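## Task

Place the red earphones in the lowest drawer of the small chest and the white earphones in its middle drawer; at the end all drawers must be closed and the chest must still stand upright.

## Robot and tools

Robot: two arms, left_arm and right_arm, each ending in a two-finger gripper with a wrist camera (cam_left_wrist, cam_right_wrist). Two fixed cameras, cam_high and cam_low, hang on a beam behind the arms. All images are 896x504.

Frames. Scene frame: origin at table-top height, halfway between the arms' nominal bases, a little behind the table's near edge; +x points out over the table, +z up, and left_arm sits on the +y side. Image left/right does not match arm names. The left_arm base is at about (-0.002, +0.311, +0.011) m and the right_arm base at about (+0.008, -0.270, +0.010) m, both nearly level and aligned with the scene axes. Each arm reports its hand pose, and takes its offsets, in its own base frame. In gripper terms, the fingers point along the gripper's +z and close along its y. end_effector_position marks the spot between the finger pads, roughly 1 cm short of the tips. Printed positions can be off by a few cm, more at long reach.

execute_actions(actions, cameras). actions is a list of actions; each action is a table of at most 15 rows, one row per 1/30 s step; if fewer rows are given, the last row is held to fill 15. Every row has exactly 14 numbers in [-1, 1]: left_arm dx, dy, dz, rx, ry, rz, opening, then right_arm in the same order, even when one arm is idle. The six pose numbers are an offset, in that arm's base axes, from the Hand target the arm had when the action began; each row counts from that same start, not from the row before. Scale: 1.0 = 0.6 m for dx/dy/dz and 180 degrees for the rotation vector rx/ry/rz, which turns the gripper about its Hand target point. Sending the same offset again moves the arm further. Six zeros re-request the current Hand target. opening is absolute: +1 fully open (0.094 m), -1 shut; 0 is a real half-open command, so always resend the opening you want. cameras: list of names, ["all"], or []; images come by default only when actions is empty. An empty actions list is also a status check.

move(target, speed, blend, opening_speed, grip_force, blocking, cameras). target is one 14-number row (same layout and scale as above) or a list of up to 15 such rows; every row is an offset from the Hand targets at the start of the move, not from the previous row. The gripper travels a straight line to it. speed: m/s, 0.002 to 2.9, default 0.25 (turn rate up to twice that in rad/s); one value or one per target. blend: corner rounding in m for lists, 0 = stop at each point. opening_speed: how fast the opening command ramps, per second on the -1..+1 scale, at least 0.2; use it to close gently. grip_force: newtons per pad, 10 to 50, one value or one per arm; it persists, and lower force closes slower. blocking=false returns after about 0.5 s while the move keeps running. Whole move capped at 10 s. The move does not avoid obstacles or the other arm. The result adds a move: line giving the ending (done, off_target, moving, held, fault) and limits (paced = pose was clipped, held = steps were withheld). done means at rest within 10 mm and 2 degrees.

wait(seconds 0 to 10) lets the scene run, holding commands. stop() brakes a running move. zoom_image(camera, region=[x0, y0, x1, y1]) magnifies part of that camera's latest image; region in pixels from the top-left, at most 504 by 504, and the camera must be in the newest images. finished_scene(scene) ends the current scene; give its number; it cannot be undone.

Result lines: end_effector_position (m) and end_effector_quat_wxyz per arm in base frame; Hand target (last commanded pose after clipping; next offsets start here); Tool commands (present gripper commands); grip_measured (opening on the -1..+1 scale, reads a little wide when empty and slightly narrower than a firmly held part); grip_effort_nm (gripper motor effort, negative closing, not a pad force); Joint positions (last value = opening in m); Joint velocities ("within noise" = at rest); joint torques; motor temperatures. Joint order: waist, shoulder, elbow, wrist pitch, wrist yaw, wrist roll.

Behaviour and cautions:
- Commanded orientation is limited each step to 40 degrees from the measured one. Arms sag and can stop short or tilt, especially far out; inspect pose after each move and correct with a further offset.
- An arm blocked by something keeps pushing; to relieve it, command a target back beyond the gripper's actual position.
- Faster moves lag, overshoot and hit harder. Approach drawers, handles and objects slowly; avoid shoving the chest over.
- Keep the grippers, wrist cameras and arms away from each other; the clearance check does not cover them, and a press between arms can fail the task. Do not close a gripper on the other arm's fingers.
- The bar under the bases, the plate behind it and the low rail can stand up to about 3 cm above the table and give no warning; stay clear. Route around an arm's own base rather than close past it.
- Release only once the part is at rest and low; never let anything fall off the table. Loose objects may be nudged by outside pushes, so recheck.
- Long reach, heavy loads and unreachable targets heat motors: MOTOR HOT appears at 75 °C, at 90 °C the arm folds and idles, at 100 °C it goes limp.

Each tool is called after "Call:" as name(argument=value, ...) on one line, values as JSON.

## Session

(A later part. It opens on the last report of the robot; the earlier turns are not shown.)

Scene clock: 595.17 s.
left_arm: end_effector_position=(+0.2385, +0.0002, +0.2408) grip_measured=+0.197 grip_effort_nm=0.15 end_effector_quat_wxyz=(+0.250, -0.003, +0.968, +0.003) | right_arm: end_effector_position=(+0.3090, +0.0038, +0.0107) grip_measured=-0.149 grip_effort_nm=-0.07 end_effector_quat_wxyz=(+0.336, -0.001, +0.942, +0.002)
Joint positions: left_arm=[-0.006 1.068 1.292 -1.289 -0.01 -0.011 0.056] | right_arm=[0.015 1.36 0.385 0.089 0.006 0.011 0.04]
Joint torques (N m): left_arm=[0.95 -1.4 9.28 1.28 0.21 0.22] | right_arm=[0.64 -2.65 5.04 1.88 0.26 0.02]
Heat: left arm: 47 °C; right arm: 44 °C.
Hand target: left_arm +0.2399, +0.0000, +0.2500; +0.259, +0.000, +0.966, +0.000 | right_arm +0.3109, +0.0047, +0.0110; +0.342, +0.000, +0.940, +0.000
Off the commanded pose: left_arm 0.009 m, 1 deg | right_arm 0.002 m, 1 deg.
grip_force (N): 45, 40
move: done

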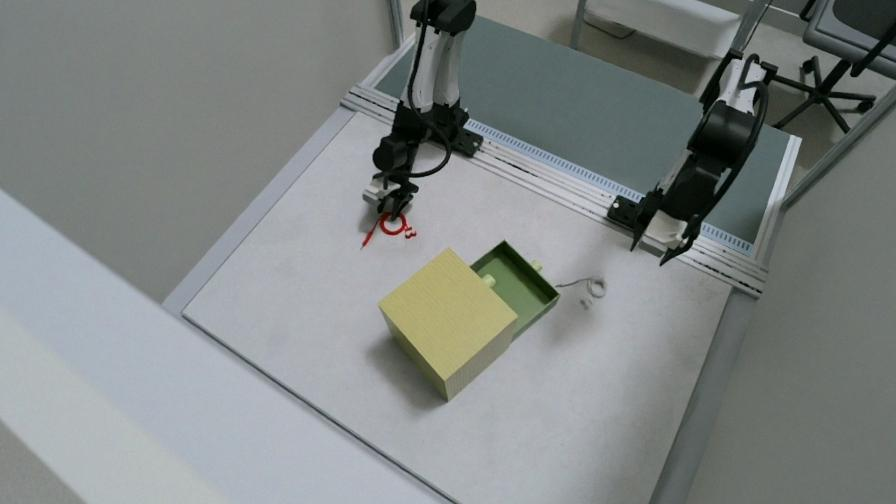

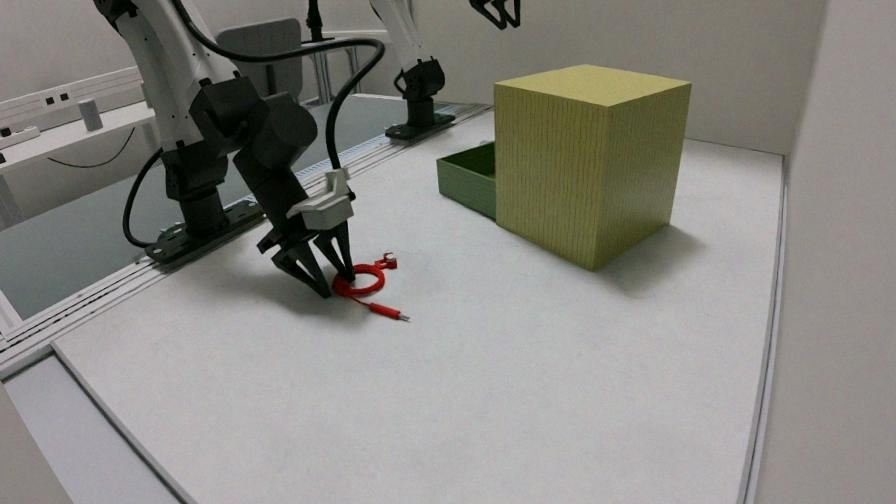

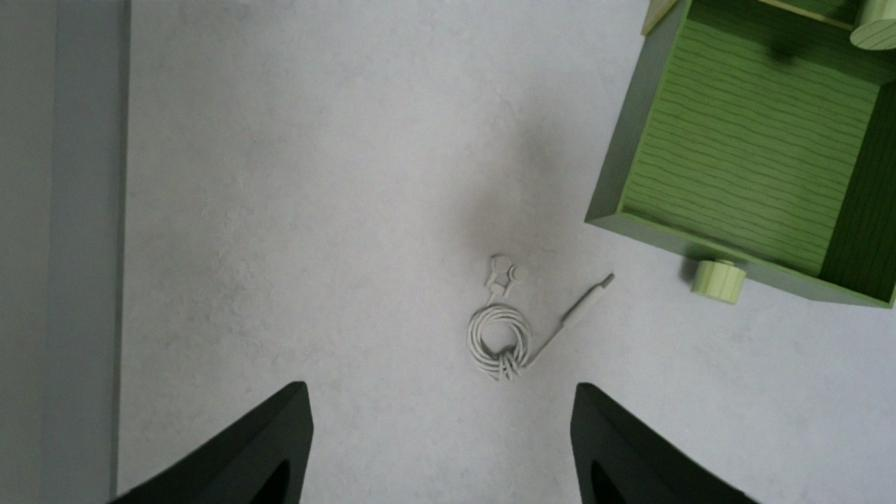

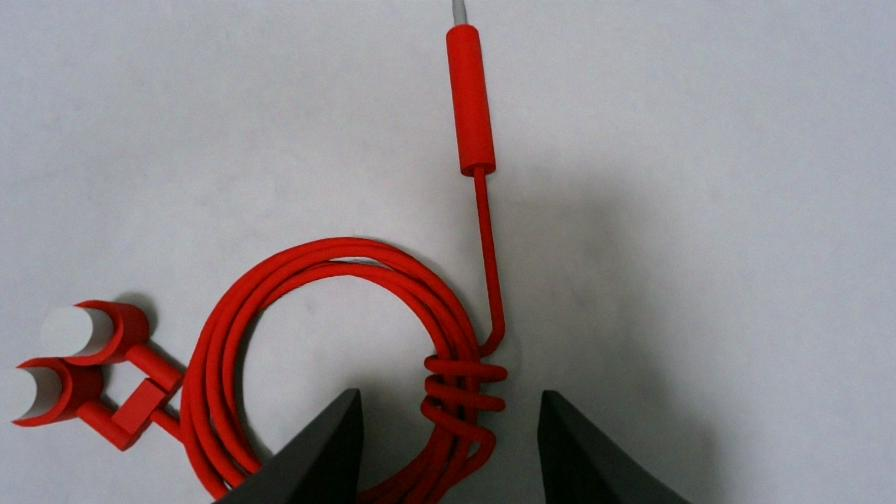

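Call:
move(target=[[0, 0, 0, 0, 0, 0, 0.2, 0, 0, 0.0133, 0, 0, 0, -0.15], [0, 0, 0, 0, 0, 0, 0.2, 0.0167, -0.005, 0.0133, 0, 0, 0, -0.15], [0, 0, 0, 0, 0, 0, 0.2, 0.0167, -0.005, -0.005, 0, 0, 0, -0.15], [0, 0, 0, 0, 0, 0, 0.2, 0.0167, -0.005, -0.005, 0, 0, 0, -0.8], [0, 0, 0, 0, 0, 0, 0.2, 0.0167, -0.005, 0.1, 0, 0, 0, -0.8]], speed=[0.08, 0.08, 0.06, 0.05, 0.12], grip_force=[45, 28], cameras=["cam_high", "cam_low", "cam_right_wrist"])

Scene clock: 614.90 s.
left_arm: end_effector_position=(+0.2384, +0.0001, +0.2407) grip_measured=+0.197 grip_effort_nm=0.15 end_effector_quat_wxyz=(+0.250, -0.003, +0.968, +0.003) | right_arm: end_effector_position=(+0.3106, +0.0039, +0.0555) grip_measured=-0.794 grip_effort_nm=-0.62 end_effector_quat_wxyz=(+0.320, -0.001, +0.947, +0.002)
Joint positions: left_arm=[-0.006 1.068 1.292 -1.289 -0.01 -0.01 0.056] | right_arm=[0.015 1.236 0.544 -0.227 0.005 0.011 0.01]
Joint torques (N m): left_arm=[0.96 -1.29 9.33 1.27 0.2 0.23] | right_arm=[-0.69 -3.85 8.83 1.68 0.17 -0.08]
Heat: left arm: 45 °C; right arm: 44 °C.
Hand target: left_arm +0.2400, +0.0000, +0.2500; +0.259, +0.000, +0.966, +0.000 | right_arm +0.3209, +0.0016, +0.0709; +0.342, +0.000, +0.940, +0.000
Off the commanded pose: left_arm 0.009 m, 1 deg | right_arm 0.019 m, 3 deg.
grip_force (N): 45, 28
move: off_target (right_arm)
Images, in order (width x height): cam_high 896x504, cam_low 896x504, cam_right_wrist 896x504.

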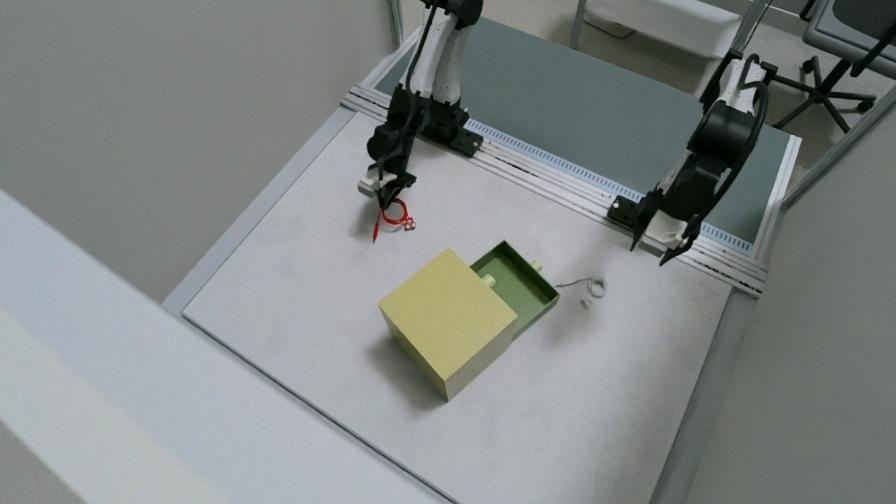

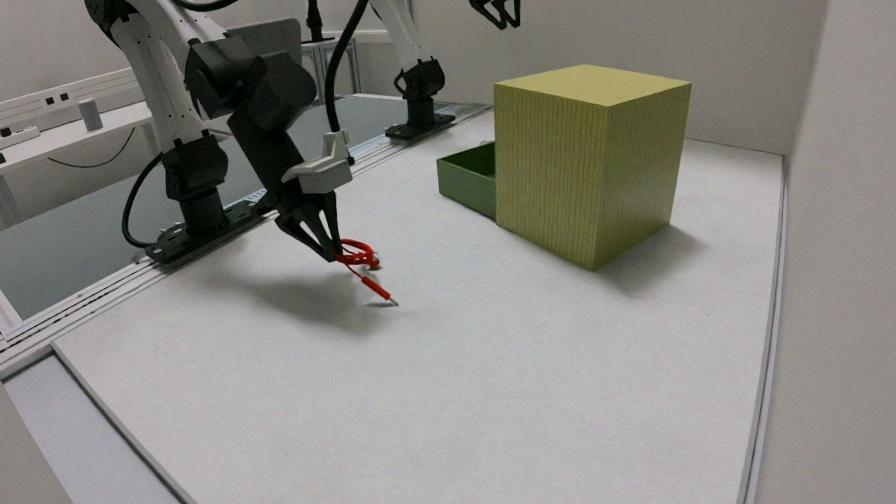

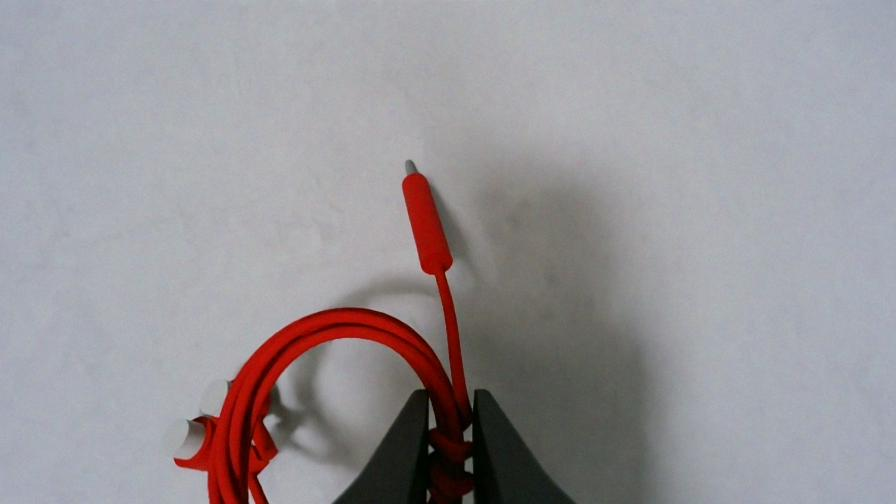

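Call:
move(target=[[0, 0, 0, 0, 0, 0, 0.2, 0, 0, 0.1317, 0, 0, 0, -0.8], [0, 0, 0, 0, 0, 0, 0.2, -0.0815, 0.4657, 0.1817, 0, 0, 0.2778, -0.8], [0, 0, 0, 0, 0, 0, 0.2, 0.0427, 0.5328, 0.1317, 0, 0, 0.2778, -0.8]], speed=[0.2, 0.25, 0.15], blend=[0.03, 0.02, 0], cameras=["all"])

Scene clock: 642.40 s.
left_arm: end_effector_position=(+0.2384, +0.0001, +0.2407) grip_measured=+0.197 grip_effort_nm=0.15 end_effector_quat_wxyz=(+0.250, -0.003, +0.968, +0.003) | right_arm: end_effector_position=(+0.3356, +0.3133, +0.1335) grip_measured=-0.794 grip_effort_nm=-0.62 end_effector_quat_wxyz=(+0.285, -0.397, +0.862, +0.134)
Joint positions: left_arm=[-0.006 1.068 1.292 -1.289 -0.01 -0.01 0.056] | right_arm=[0.716 1.735 1.33 -0.53 -0.092 -0.117 0.01]
Joint torques (N m): left_arm=[0.84 -1.24 9.36 1.3 0.17 0.25] | right_arm=[-0.73 -6.38 9.65 1.83 -0.07 -0.14]
Motor temperatures (°C): left_arm=[23 26 44 43 25 28 25] | right_arm=[24 31 48 42 26 26 26]
Heat: left arm: 44 °C; right arm: 48 °C.
Hand target: left_arm +0.2400, +0.0000, +0.2500; +0.259, +0.000, +0.966, +0.000 | right_arm +0.3465, +0.3214, +0.1500; +0.310, -0.397, +0.852, +0.145
Off the commanded pose: left_arm 0.009 m, 1 deg | right_arm 0.021 m, 3 deg.
grip_force (N): 45, 28
move: off_target (right_arm)

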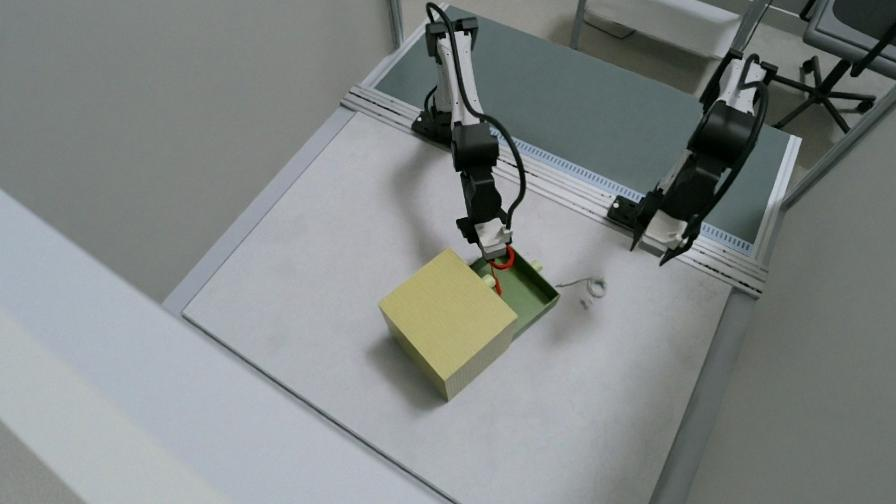

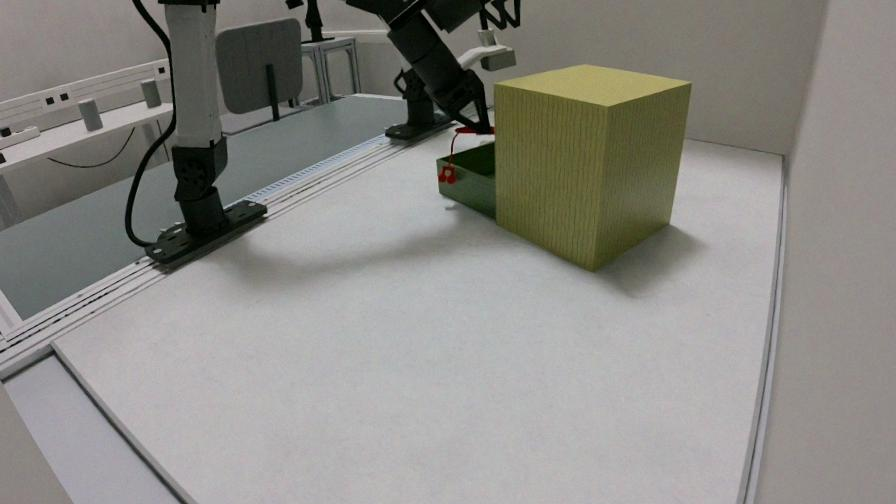

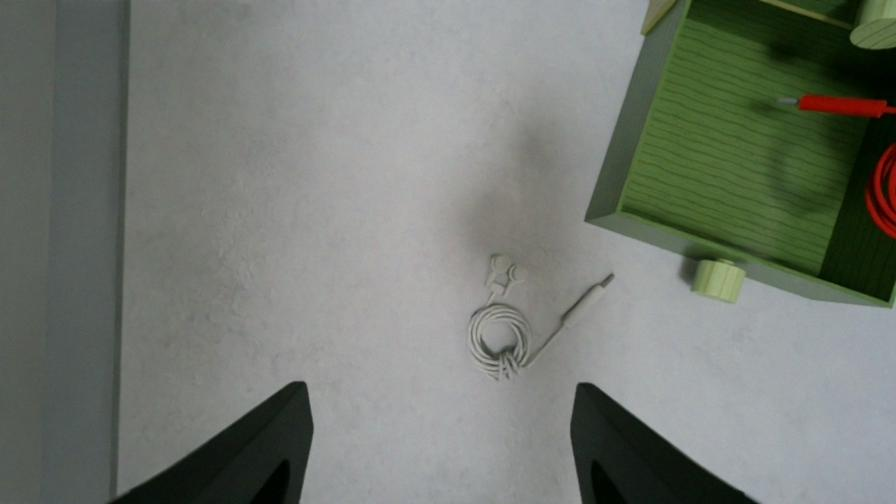

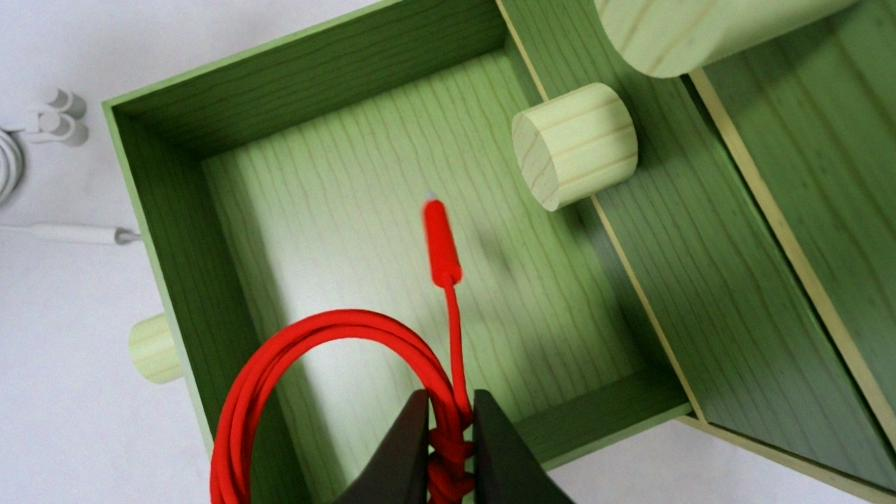

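Call:
move(target=[[0, 0, 0, 0, 0, 0, 0.2, 0.01, 0.0317, 0, 0, 0, 0, -0.8], [0, 0, 0, 0, 0, 0, 0.2, 0.01, 0.0317, -0.145, 0, 0, 0, -0.8]], speed=[0.12, 0.12], blend=[0.01, 0], cameras=["cam_high", "cam_low", "cam_left_wrist", "cam_right_wrist"])

Scene clock: 664.87 s.
left_arm: end_effector_position=(+0.2384, +0.0001, +0.2407) grip_measured=+0.197 grip_effort_nm=0.15 end_effector_quat_wxyz=(+0.250, -0.003, +0.968, +0.003) | right_arm: end_effector_position=(+0.3494, +0.3366, +0.0599) grip_measured=-0.794 grip_effort_nm=-0.62 end_effector_quat_wxyz=(+0.299, -0.403, +0.853, +0.141)
Joint positions: left_arm=[-0.006 1.068 1.292 -1.289 -0.01 -0.01 0.056] | right_arm=[0.734 1.896 1.206 -0.212 -0.092 -0.116 0.01]
Joint torques (N m): left_arm=[0.96 -1.31 9.4 1.27 0.16 0.25] | right_arm=[0.27 -7.34 6.26 1.93 0.15 0.09]
Heat: left arm: 44 °C; right arm: 48 °C.
Hand target: left_arm +0.2400, +0.0000, +0.2500; +0.259, +0.000, +0.966, +0.000 | right_arm +0.3525, +0.3404, +0.0630; +0.310, -0.397, +0.852, +0.145
Off the commanded pose: left_arm 0.009 m, 1 deg | right_arm 0.006 m, 1 deg.
grip_force (N): 45, 28
move: done

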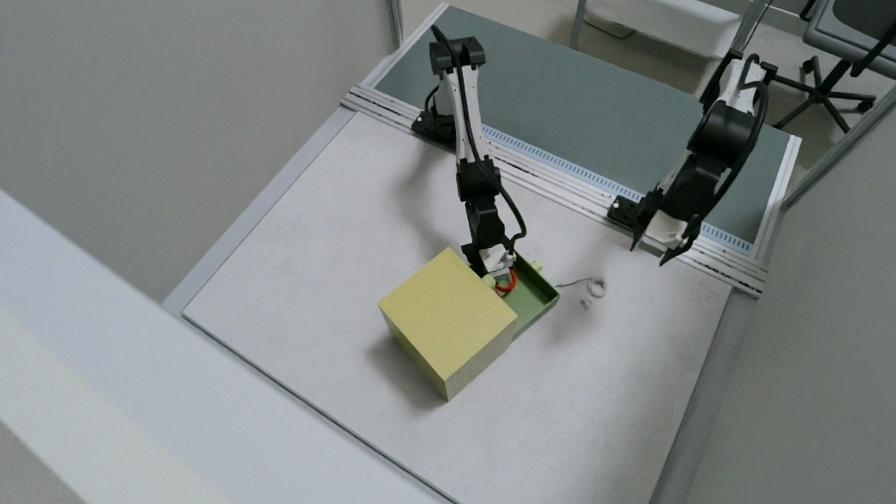

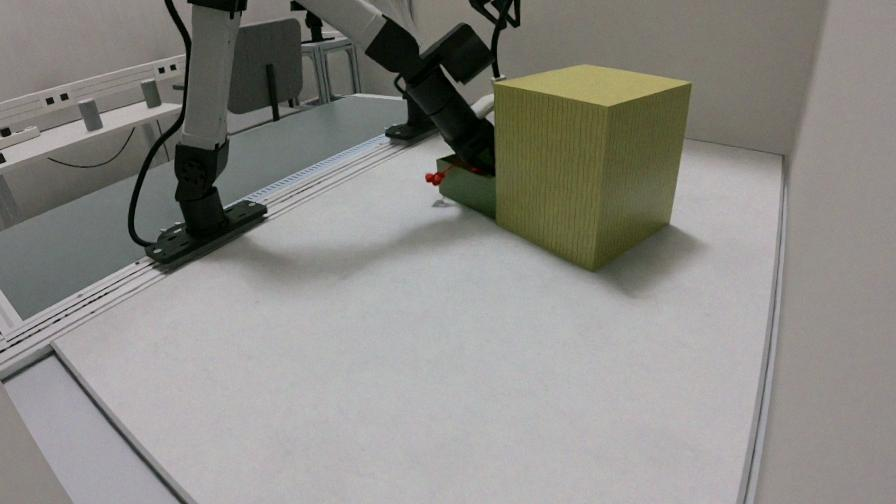

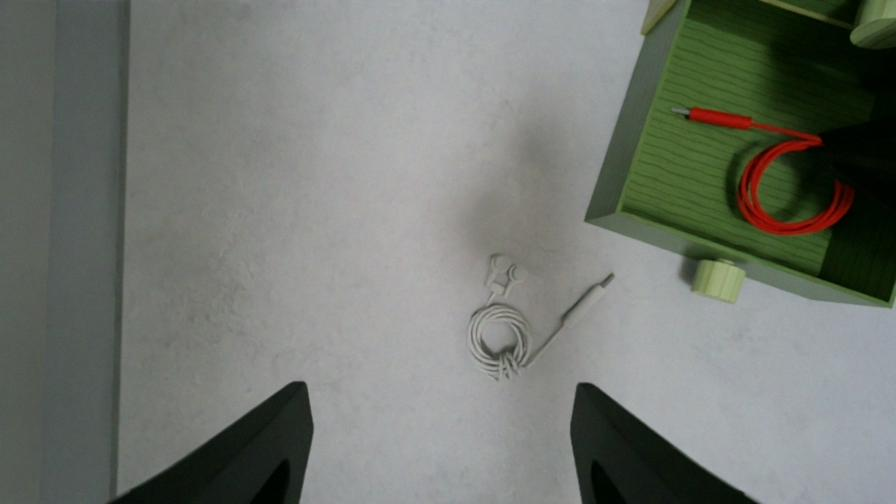

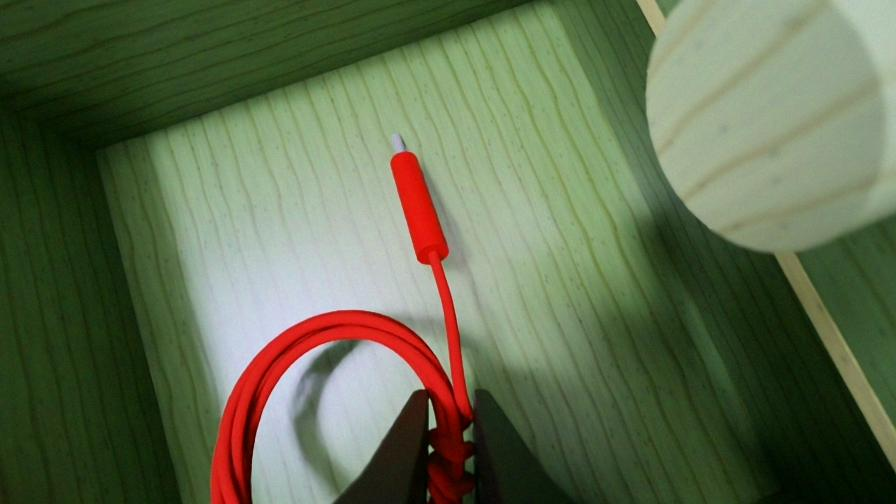

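Call:
move(target=[[0, 0, 0, 0, 0, 0, 0.2, 0, 0, 0.15, 0, 0, 0, -0.8], [0, 0, 0, 0, 0, 0, 0.2, 0.0177, 0.0557, 0.15, 0, 0, 0, -0.8]], speed=[0.12, 0.1], blend=[0.01, 0], cameras=["cam_high", "cam_low", "cam_left_wrist", "cam_right_wrist"])

Scene clock: 682.47 s.
left_arm: end_effector_position=(+0.2384, +0.0001, +0.2407) grip_measured=+0.197 grip_effort_nm=0.15 end_effector_quat_wxyz=(+0.250, -0.003, +0.968, +0.003) | right_arm: end_effector_position=(+0.3556, +0.3684, +0.1381) grip_measured=-0.795 grip_effort_nm=-0.62 end_effector_quat_wxyz=(+0.292, -0.405, +0.855, +0.141)
Joint positions: left_arm=[-0.006 1.068 1.292 -1.289 -0.01 -0.01 0.056] | right_arm=[0.78 1.918 1.569 -0.564 -0.069 -0.082 0.01]
Joint torques (N m): left_arm=[0.88 -1.26 9.26 1.31 0.17 0.24] | right_arm=[-0.1 -7.73 9.78 1.69 0.19 0.09]
Motor temperatures (°C): left_arm=[23 25 44 42 25 28 25] | right_arm=[24 36 48 42 26 26 26]
Heat: left arm: 44 °C; right arm: 48 °C.
Hand target: left_arm +0.2400, +0.0000, +0.2500; +0.259, +0.000, +0.966, +0.000 | right_arm +0.3631, +0.3738, +0.1529; +0.310, -0.397, +0.852, +0.145
Off the commanded pose: left_arm 0.009 m, 1 deg | right_arm 0.018 m, 2 deg.
grip_force (N): 45, 28
move: off_target (right_arm)

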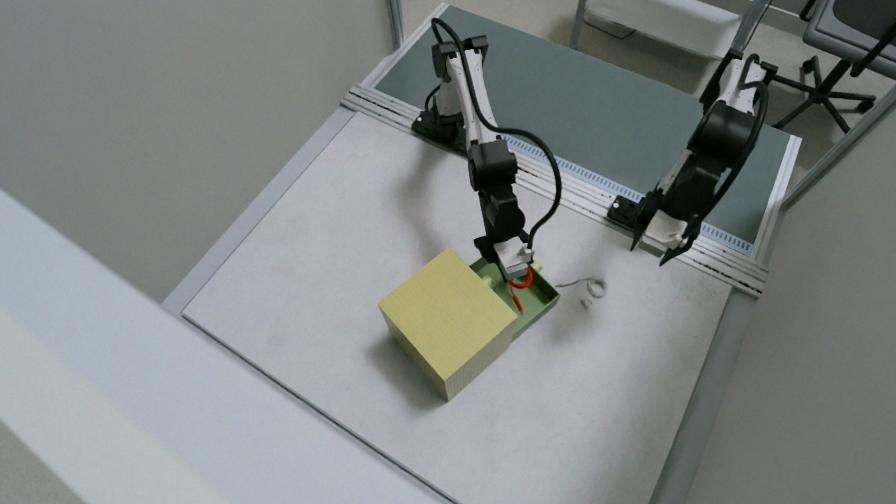

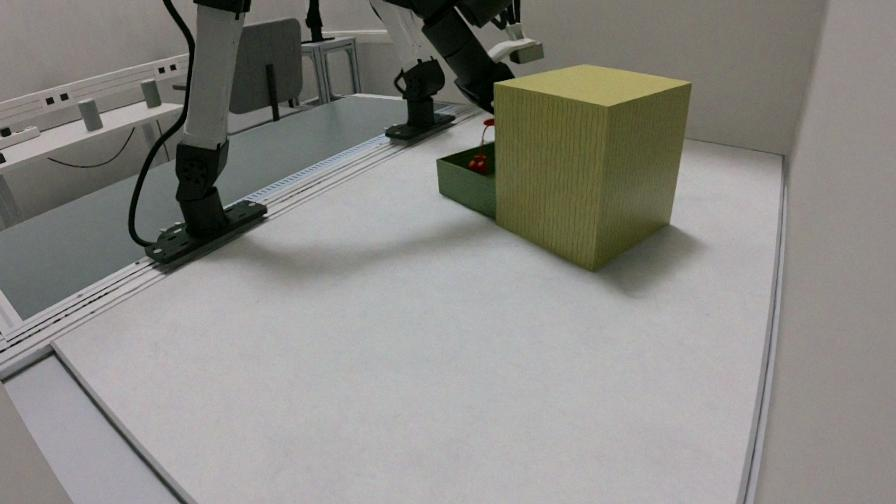

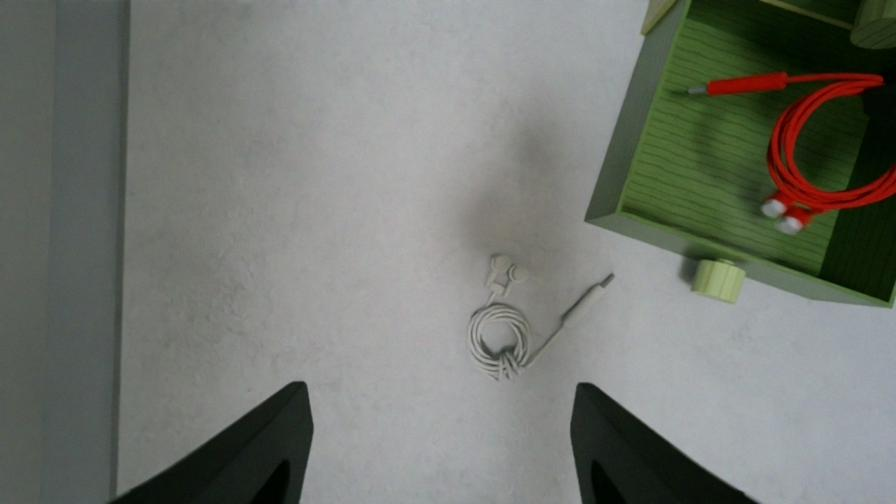

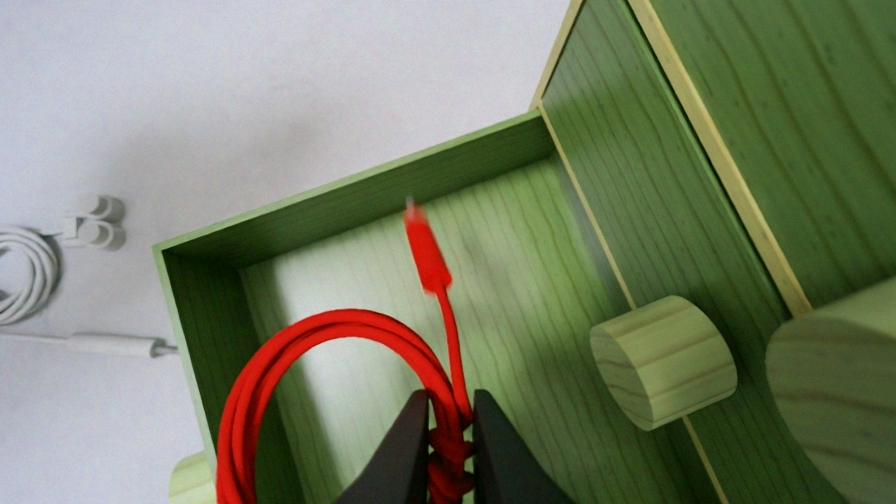

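Call:
move(target=[[0, 0, 0, 0, 0, 0, 0.2, 0, 0, -0.145, 0, 0, 0, -0.8], [0, 0, 0, 0, 0, 0, 0.2, 0, 0, -0.2, 0, 0, 0, -0.8]], speed=[0.14, 0.06], blend=[0.02, 0], cameras=["cam_low", "cam_left_wrist", "cam_right_wrist"])

Scene clock: 698.93 s.
left_arm: end_effector_position=(+0.2384, +0.0001, +0.2407) grip_measured=+0.197 grip_effort_nm=0.15 end_effector_quat_wxyz=(+0.250, -0.003, +0.968, +0.003) | right_arm: end_effector_position=(+0.3590, +0.3709, +0.0306) grip_measured=-0.795 grip_effort_nm=-0.62 end_effector_quat_wxyz=(+0.298, -0.404, +0.853, +0.142)
Joint positions: left_arm=[-0.006 1.068 1.292 -1.289 -0.01 -0.01 0.056] | right_arm=[0.78 2.051 1.302 -0.151 -0.066 -0.082 0.01]
Joint torques (N m): left_arm=[0.92 -1.4 9.25 1.31 0.18 0.24] | right_arm=[0.03 -8.02 6 1.96 0.17 0.09]
Motor temperatures (°C): left_arm=[23 25 44 41 25 28 25] | right_arm=[24 37 53 42 26 26 26]
Heat: left arm: 44 °C; right arm: 53 °C.
Hand target: left_arm +0.2400, +0.0000, +0.2500; +0.259, +0.000, +0.966, +0.000 | right_arm +0.3632, +0.3739, +0.0330; +0.310, -0.397, +0.852, +0.145
Off the commanded pose: left_arm 0.009 m, 1 deg | right_arm 0.006 m, 2 deg.
grip_force (N): 45, 28
move: done; blend cut to 0.0165 m at target 1
Images, in order (width x height): cam_low 896x504, cam_left_wrist 896x504, cam_right_wrist 896x504.

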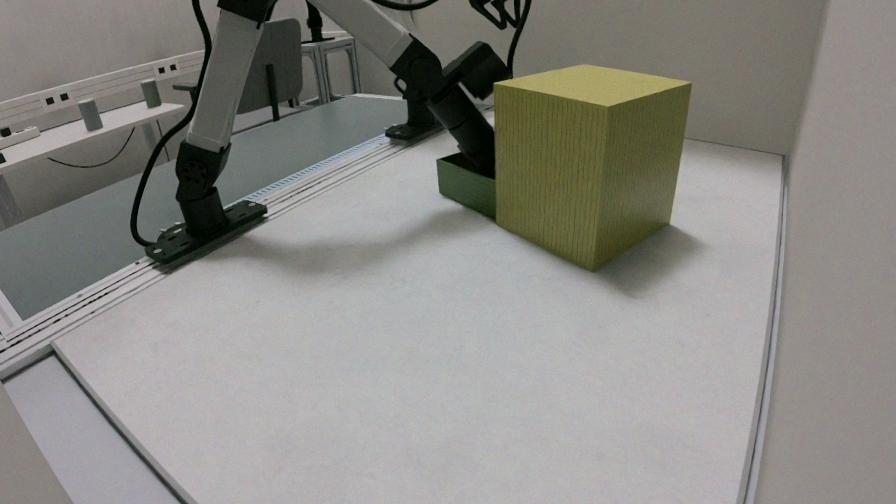

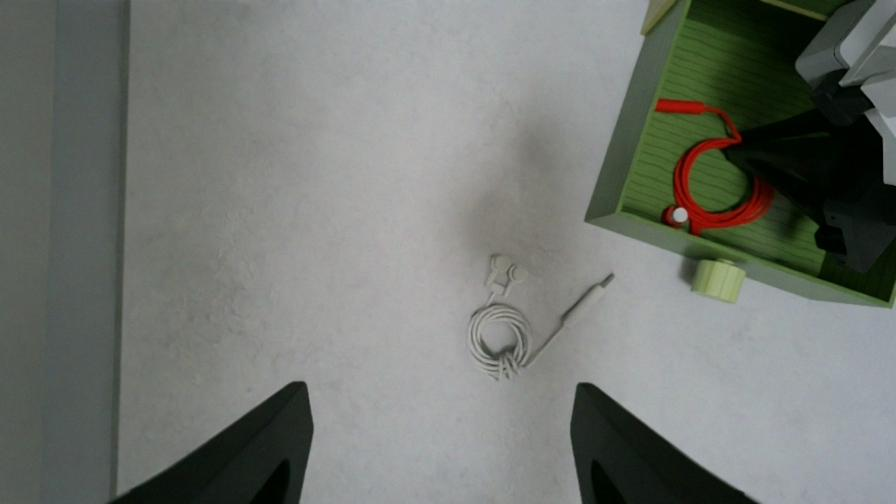

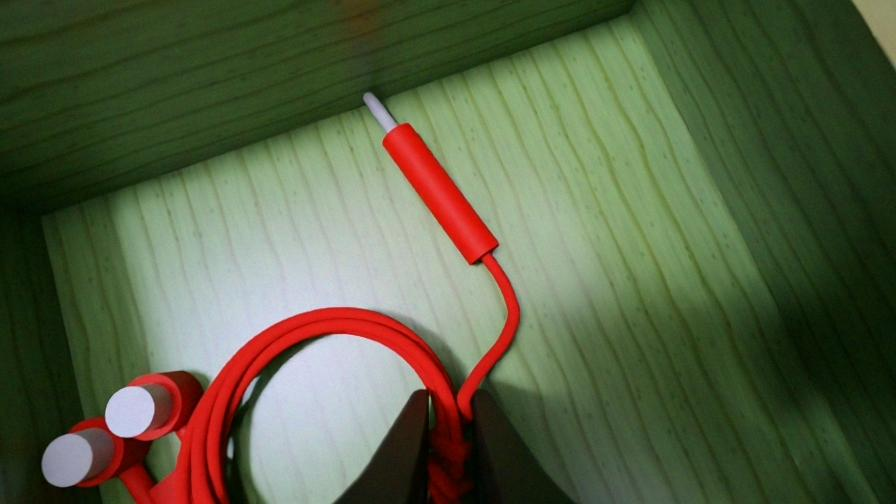

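Call:
move(target=[[0, 0, 0, 0, 0, 0, 0.2, 0, 0, 0, 0, 0, 0, -0.4], [0, 0, 0, 0, 0, 0, 0.2, -0.0463, -0.0562, 0.091, 0, 0, 0, -0.4], [0.015, -0.1, -0.03, -0.005, -0.03, -0.035, 0.3, -0.1053, -0.2898, 0.3117, 0, 0, -0.1, -0.4], [0.0307, -0.3185, -0.2, -0.0163, -0.0876, -0.1, 0.3, -0.1387, -0.5732, 0.3117, 0, 0, -0.2778, -0.4], [0.0307, -0.3185, -0.3533, -0.0163, -0.0876, -0.1, 0.3, -0.1387, -0.5732, 0.3117, 0, 0, -0.2778, -0.4]], speed=[0.1, 0.12, 0.25, 0.25, 0.12], blend=[0, 0.02, 0.03, 0.02, 0], opening_speed=1.0, cameras=["cam_high", "cam_low", "cam_left_wrist"])

Scene clock: 733.97 s.
left_arm: end_effector_position=(+0.2550, -0.1879, +0.0350) grip_measured=+0.297 grip_effort_nm=0.15 end_effector_quat_wxyz=(+0.372, +0.149, +0.914, -0.061) | right_arm: end_effector_position=(+0.2812, +0.0328, +0.2195) grip_measured=-0.402 grip_effort_nm=0.09 end_effector_quat_wxyz=(+0.339, -0.007, +0.941, +0.002)
Joint positions: left_arm=[-0.819 1.328 0.43 0.037 -0.339 -0.37 0.061] | right_arm=[0.183 1.03 1.075 -0.93 0.108 0.128 0.028]
Joint torques (N m): left_arm=[-0.34 -2.85 5.85 2.01 -0.2 0.1] | right_arm=[-0.58 -2.43 6.24 1.67 0.24 0.03]
Motor temperatures (°C): left_arm=[23 25 44 41 25 28 25] | right_arm=[24 37 47 41 26 26 26]
Heat: left arm: 44 °C; right arm: 47 °C.
Hand target: left_arm +0.2585, -0.1911, +0.0381; +0.386, +0.144, +0.909, -0.065 | right_arm +0.2799, +0.0299, +0.2201; +0.342, +0.000, +0.940, +0.000
Off the commanded pose: left_arm 0.006 m, 2 deg | right_arm 0.003 m, 1 deg.
grip_force (N): 45, 28
move: done; blend cut to 0 m at target 3
Images, in order (width x height): cam_high 896x504, cam_low 896x504, cam_left_wrist 896x504.

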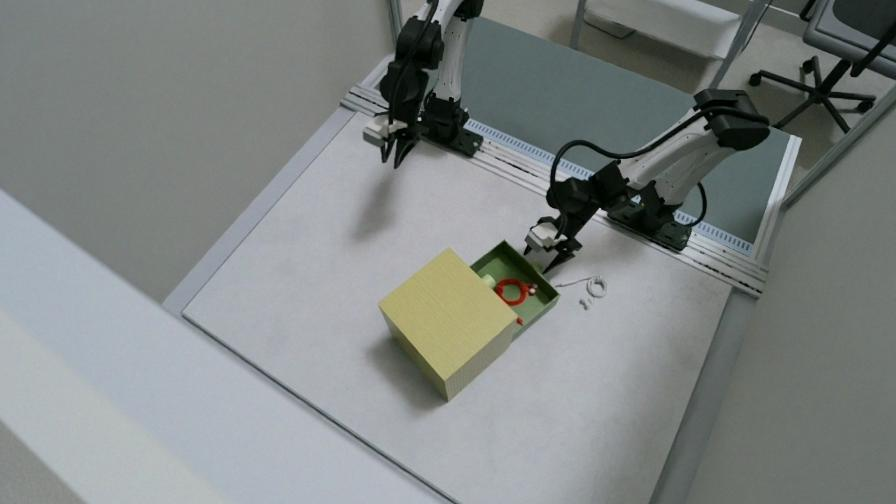

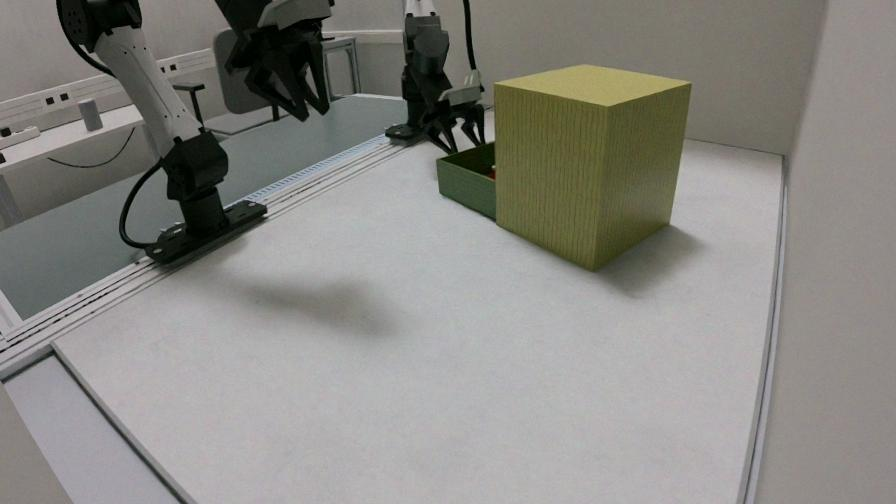

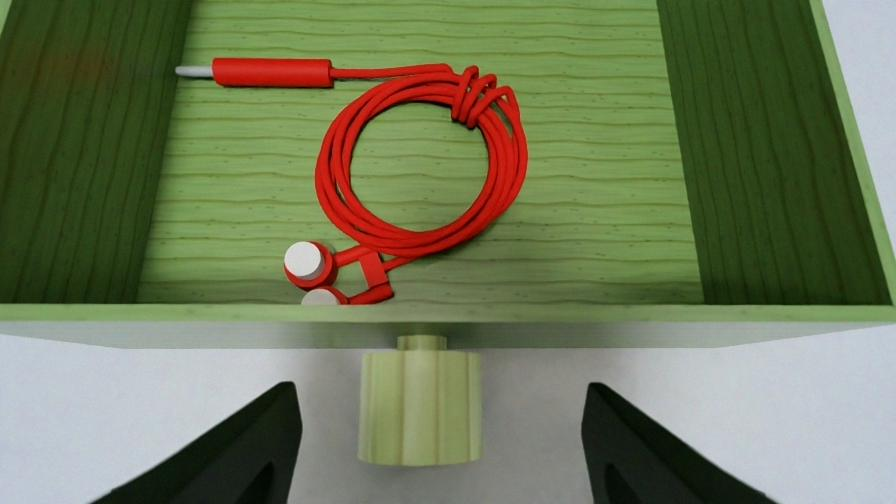

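Call:
move(target=[[0.1983, -0.0623, -0.0088, -0.0515, -0.1643, 0, 0.3, 0, 0, 0, 0, 0, 0, -0.4], [0.254, -0.0798, -0.0088, -0.0515, -0.1643, 0, 0.3, 0, 0, 0, 0, 0, 0, -0.4], [0.2318, -0.0728, -0.0088, -0.0515, -0.1643, 0, 0.3, 0, 0, 0, 0, 0, 0, -0.4], [0.2318, -0.0728, 0.1012, -0.0515, -0.1643, 0, 0.3, 0, 0, 0, 0, 0, 0, -0.4]], speed=[0.15, 0.06, 0.06, 0.1], blend=[0.01, 0, 0.005, 0], cameras=["cam_high", "cam_left_wrist"])

Scene clock: 772.87 s.
left_arm: end_effector_position=(+0.3964, -0.2269, +0.0829) grip_measured=+0.297 grip_effort_nm=0.15 end_effector_quat_wxyz=(+0.602, +0.123, +0.784, -0.088) | right_arm: end_effector_position=(+0.2812, +0.0328, +0.2195) grip_measured=-0.402 grip_effort_nm=0.09 end_effector_quat_wxyz=(+0.339, -0.007, +0.941, +0.002)
Joint positions: left_arm=[-0.644 1.865 0.583 1.004 -0.33 -0.082 0.061] | right_arm=[0.183 1.03 1.075 -0.93 0.108 0.128 0.028]
Joint torques (N m): left_arm=[-0.68 -8.42 6.42 2.12 0.05 0.16] | right_arm=[-0.66 -2.51 6.27 1.66 0.24 0.01]
Heat: left arm: 45 °C; right arm: 48 °C.
Hand target: left_arm +0.3974, -0.2349, +0.0988; +0.615, +0.125, +0.773, -0.099 | right_arm +0.2799, +0.0299, +0.2201; +0.342, +0.000, +0.940, +0.000
Off the commanded pose: left_arm 0.018 m, 2 deg | right_arm 0.003 m, 1 deg.
grip_force (N): 45, 28
move: off_target (left_arm)
Images, in order (width x height): cam_high 896x504, cam_left_wrist 896x504.

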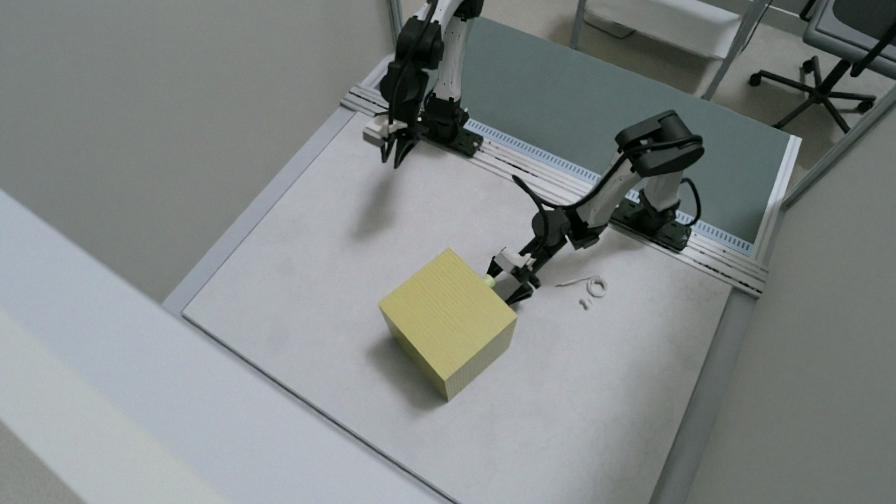

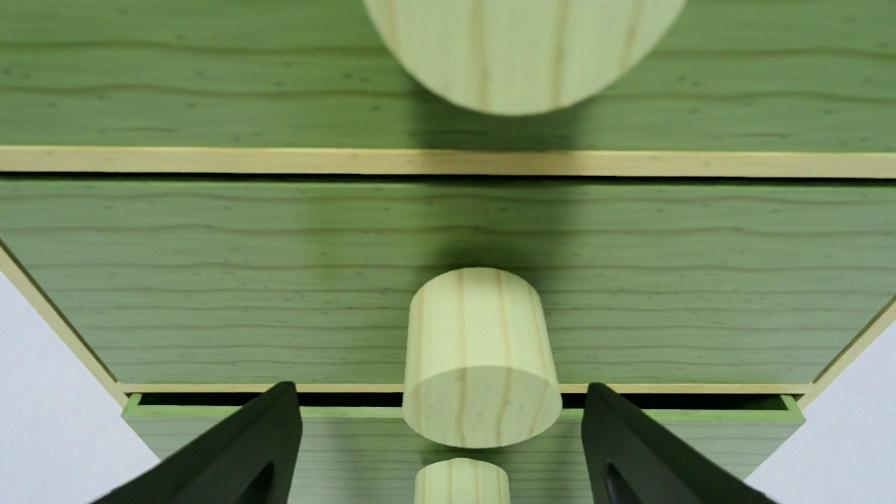

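Call:
move(target=[[-0.0192, 0.006, 0, 0, 0, 0, 0.3, 0, 0, 0, 0, 0, 0, -0.4], [-0.0192, 0.006, -0.11, 0, 0, 0, 0.3, 0, 0, 0, 0, 0, 0, -0.4], [0.0512, -0.0158, -0.11, 0, 0, 0, 0.3, 0, 0, 0, 0, 0, 0, -0.4]], speed=[0.1, 0.12, 0.06], blend=[0.006, 0.006, 0], cameras=["cam_high", "cam_left_wrist"])

Scene clock: 789.00 s.
left_arm: end_effector_position=(+0.4187, -0.2365, +0.0234) grip_measured=+0.297 grip_effort_nm=0.15 end_effector_quat_wxyz=(+0.603, +0.122, +0.784, -0.087) | right_arm: end_effector_position=(+0.2812, +0.0328, +0.2195) grip_measured=-0.402 grip_effort_nm=0.09 end_effector_quat_wxyz=(+0.339, -0.007, +0.941, +0.002)
Joint positions: left_arm=[-0.628 2.186 0.677 1.234 -0.318 -0.077 0.061] | right_arm=[0.183 1.03 1.075 -0.93 0.108 0.128 0.028]
Joint torques (N m): left_arm=[0.91 -7.21 7.01 2.18 0.28 0.19] | right_arm=[-0.65 -2.48 6.45 1.67 0.24 -0.01]
Motor temperatures (°C): left_arm=[23 27 41 47 25 28 25] | right_arm=[24 32 48 41 26 26 26]
Heat: left arm: 47 °C; right arm: 48 °C.
Hand target: left_arm +0.4282, -0.2443, +0.0328; +0.615, +0.124, +0.773, -0.099 | right_arm +0.2799, +0.0299, +0.2201; +0.342, +0.000, +0.940, +0.000
Off the commanded pose: left_arm 0.015 m, 2 deg | right_arm 0.003 m, 1 deg.
grip_force (N): 45, 28
move: off_target (left_arm); blend cut to 0.0059 m at target 1
Images, in order (width x height): cam_high 896x504, cam_left_wrist 896x504.

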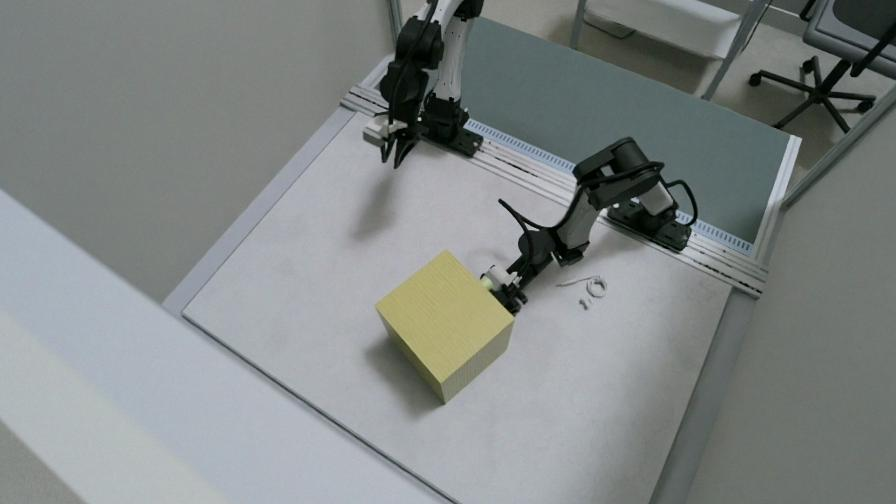

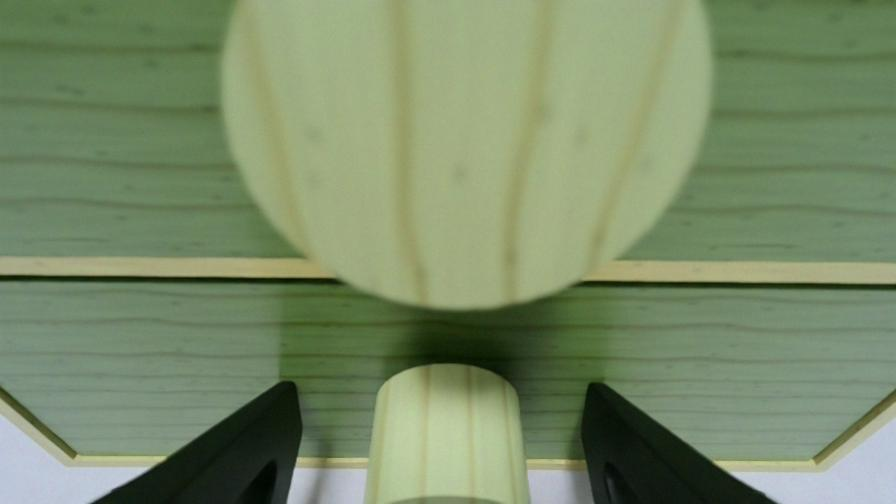

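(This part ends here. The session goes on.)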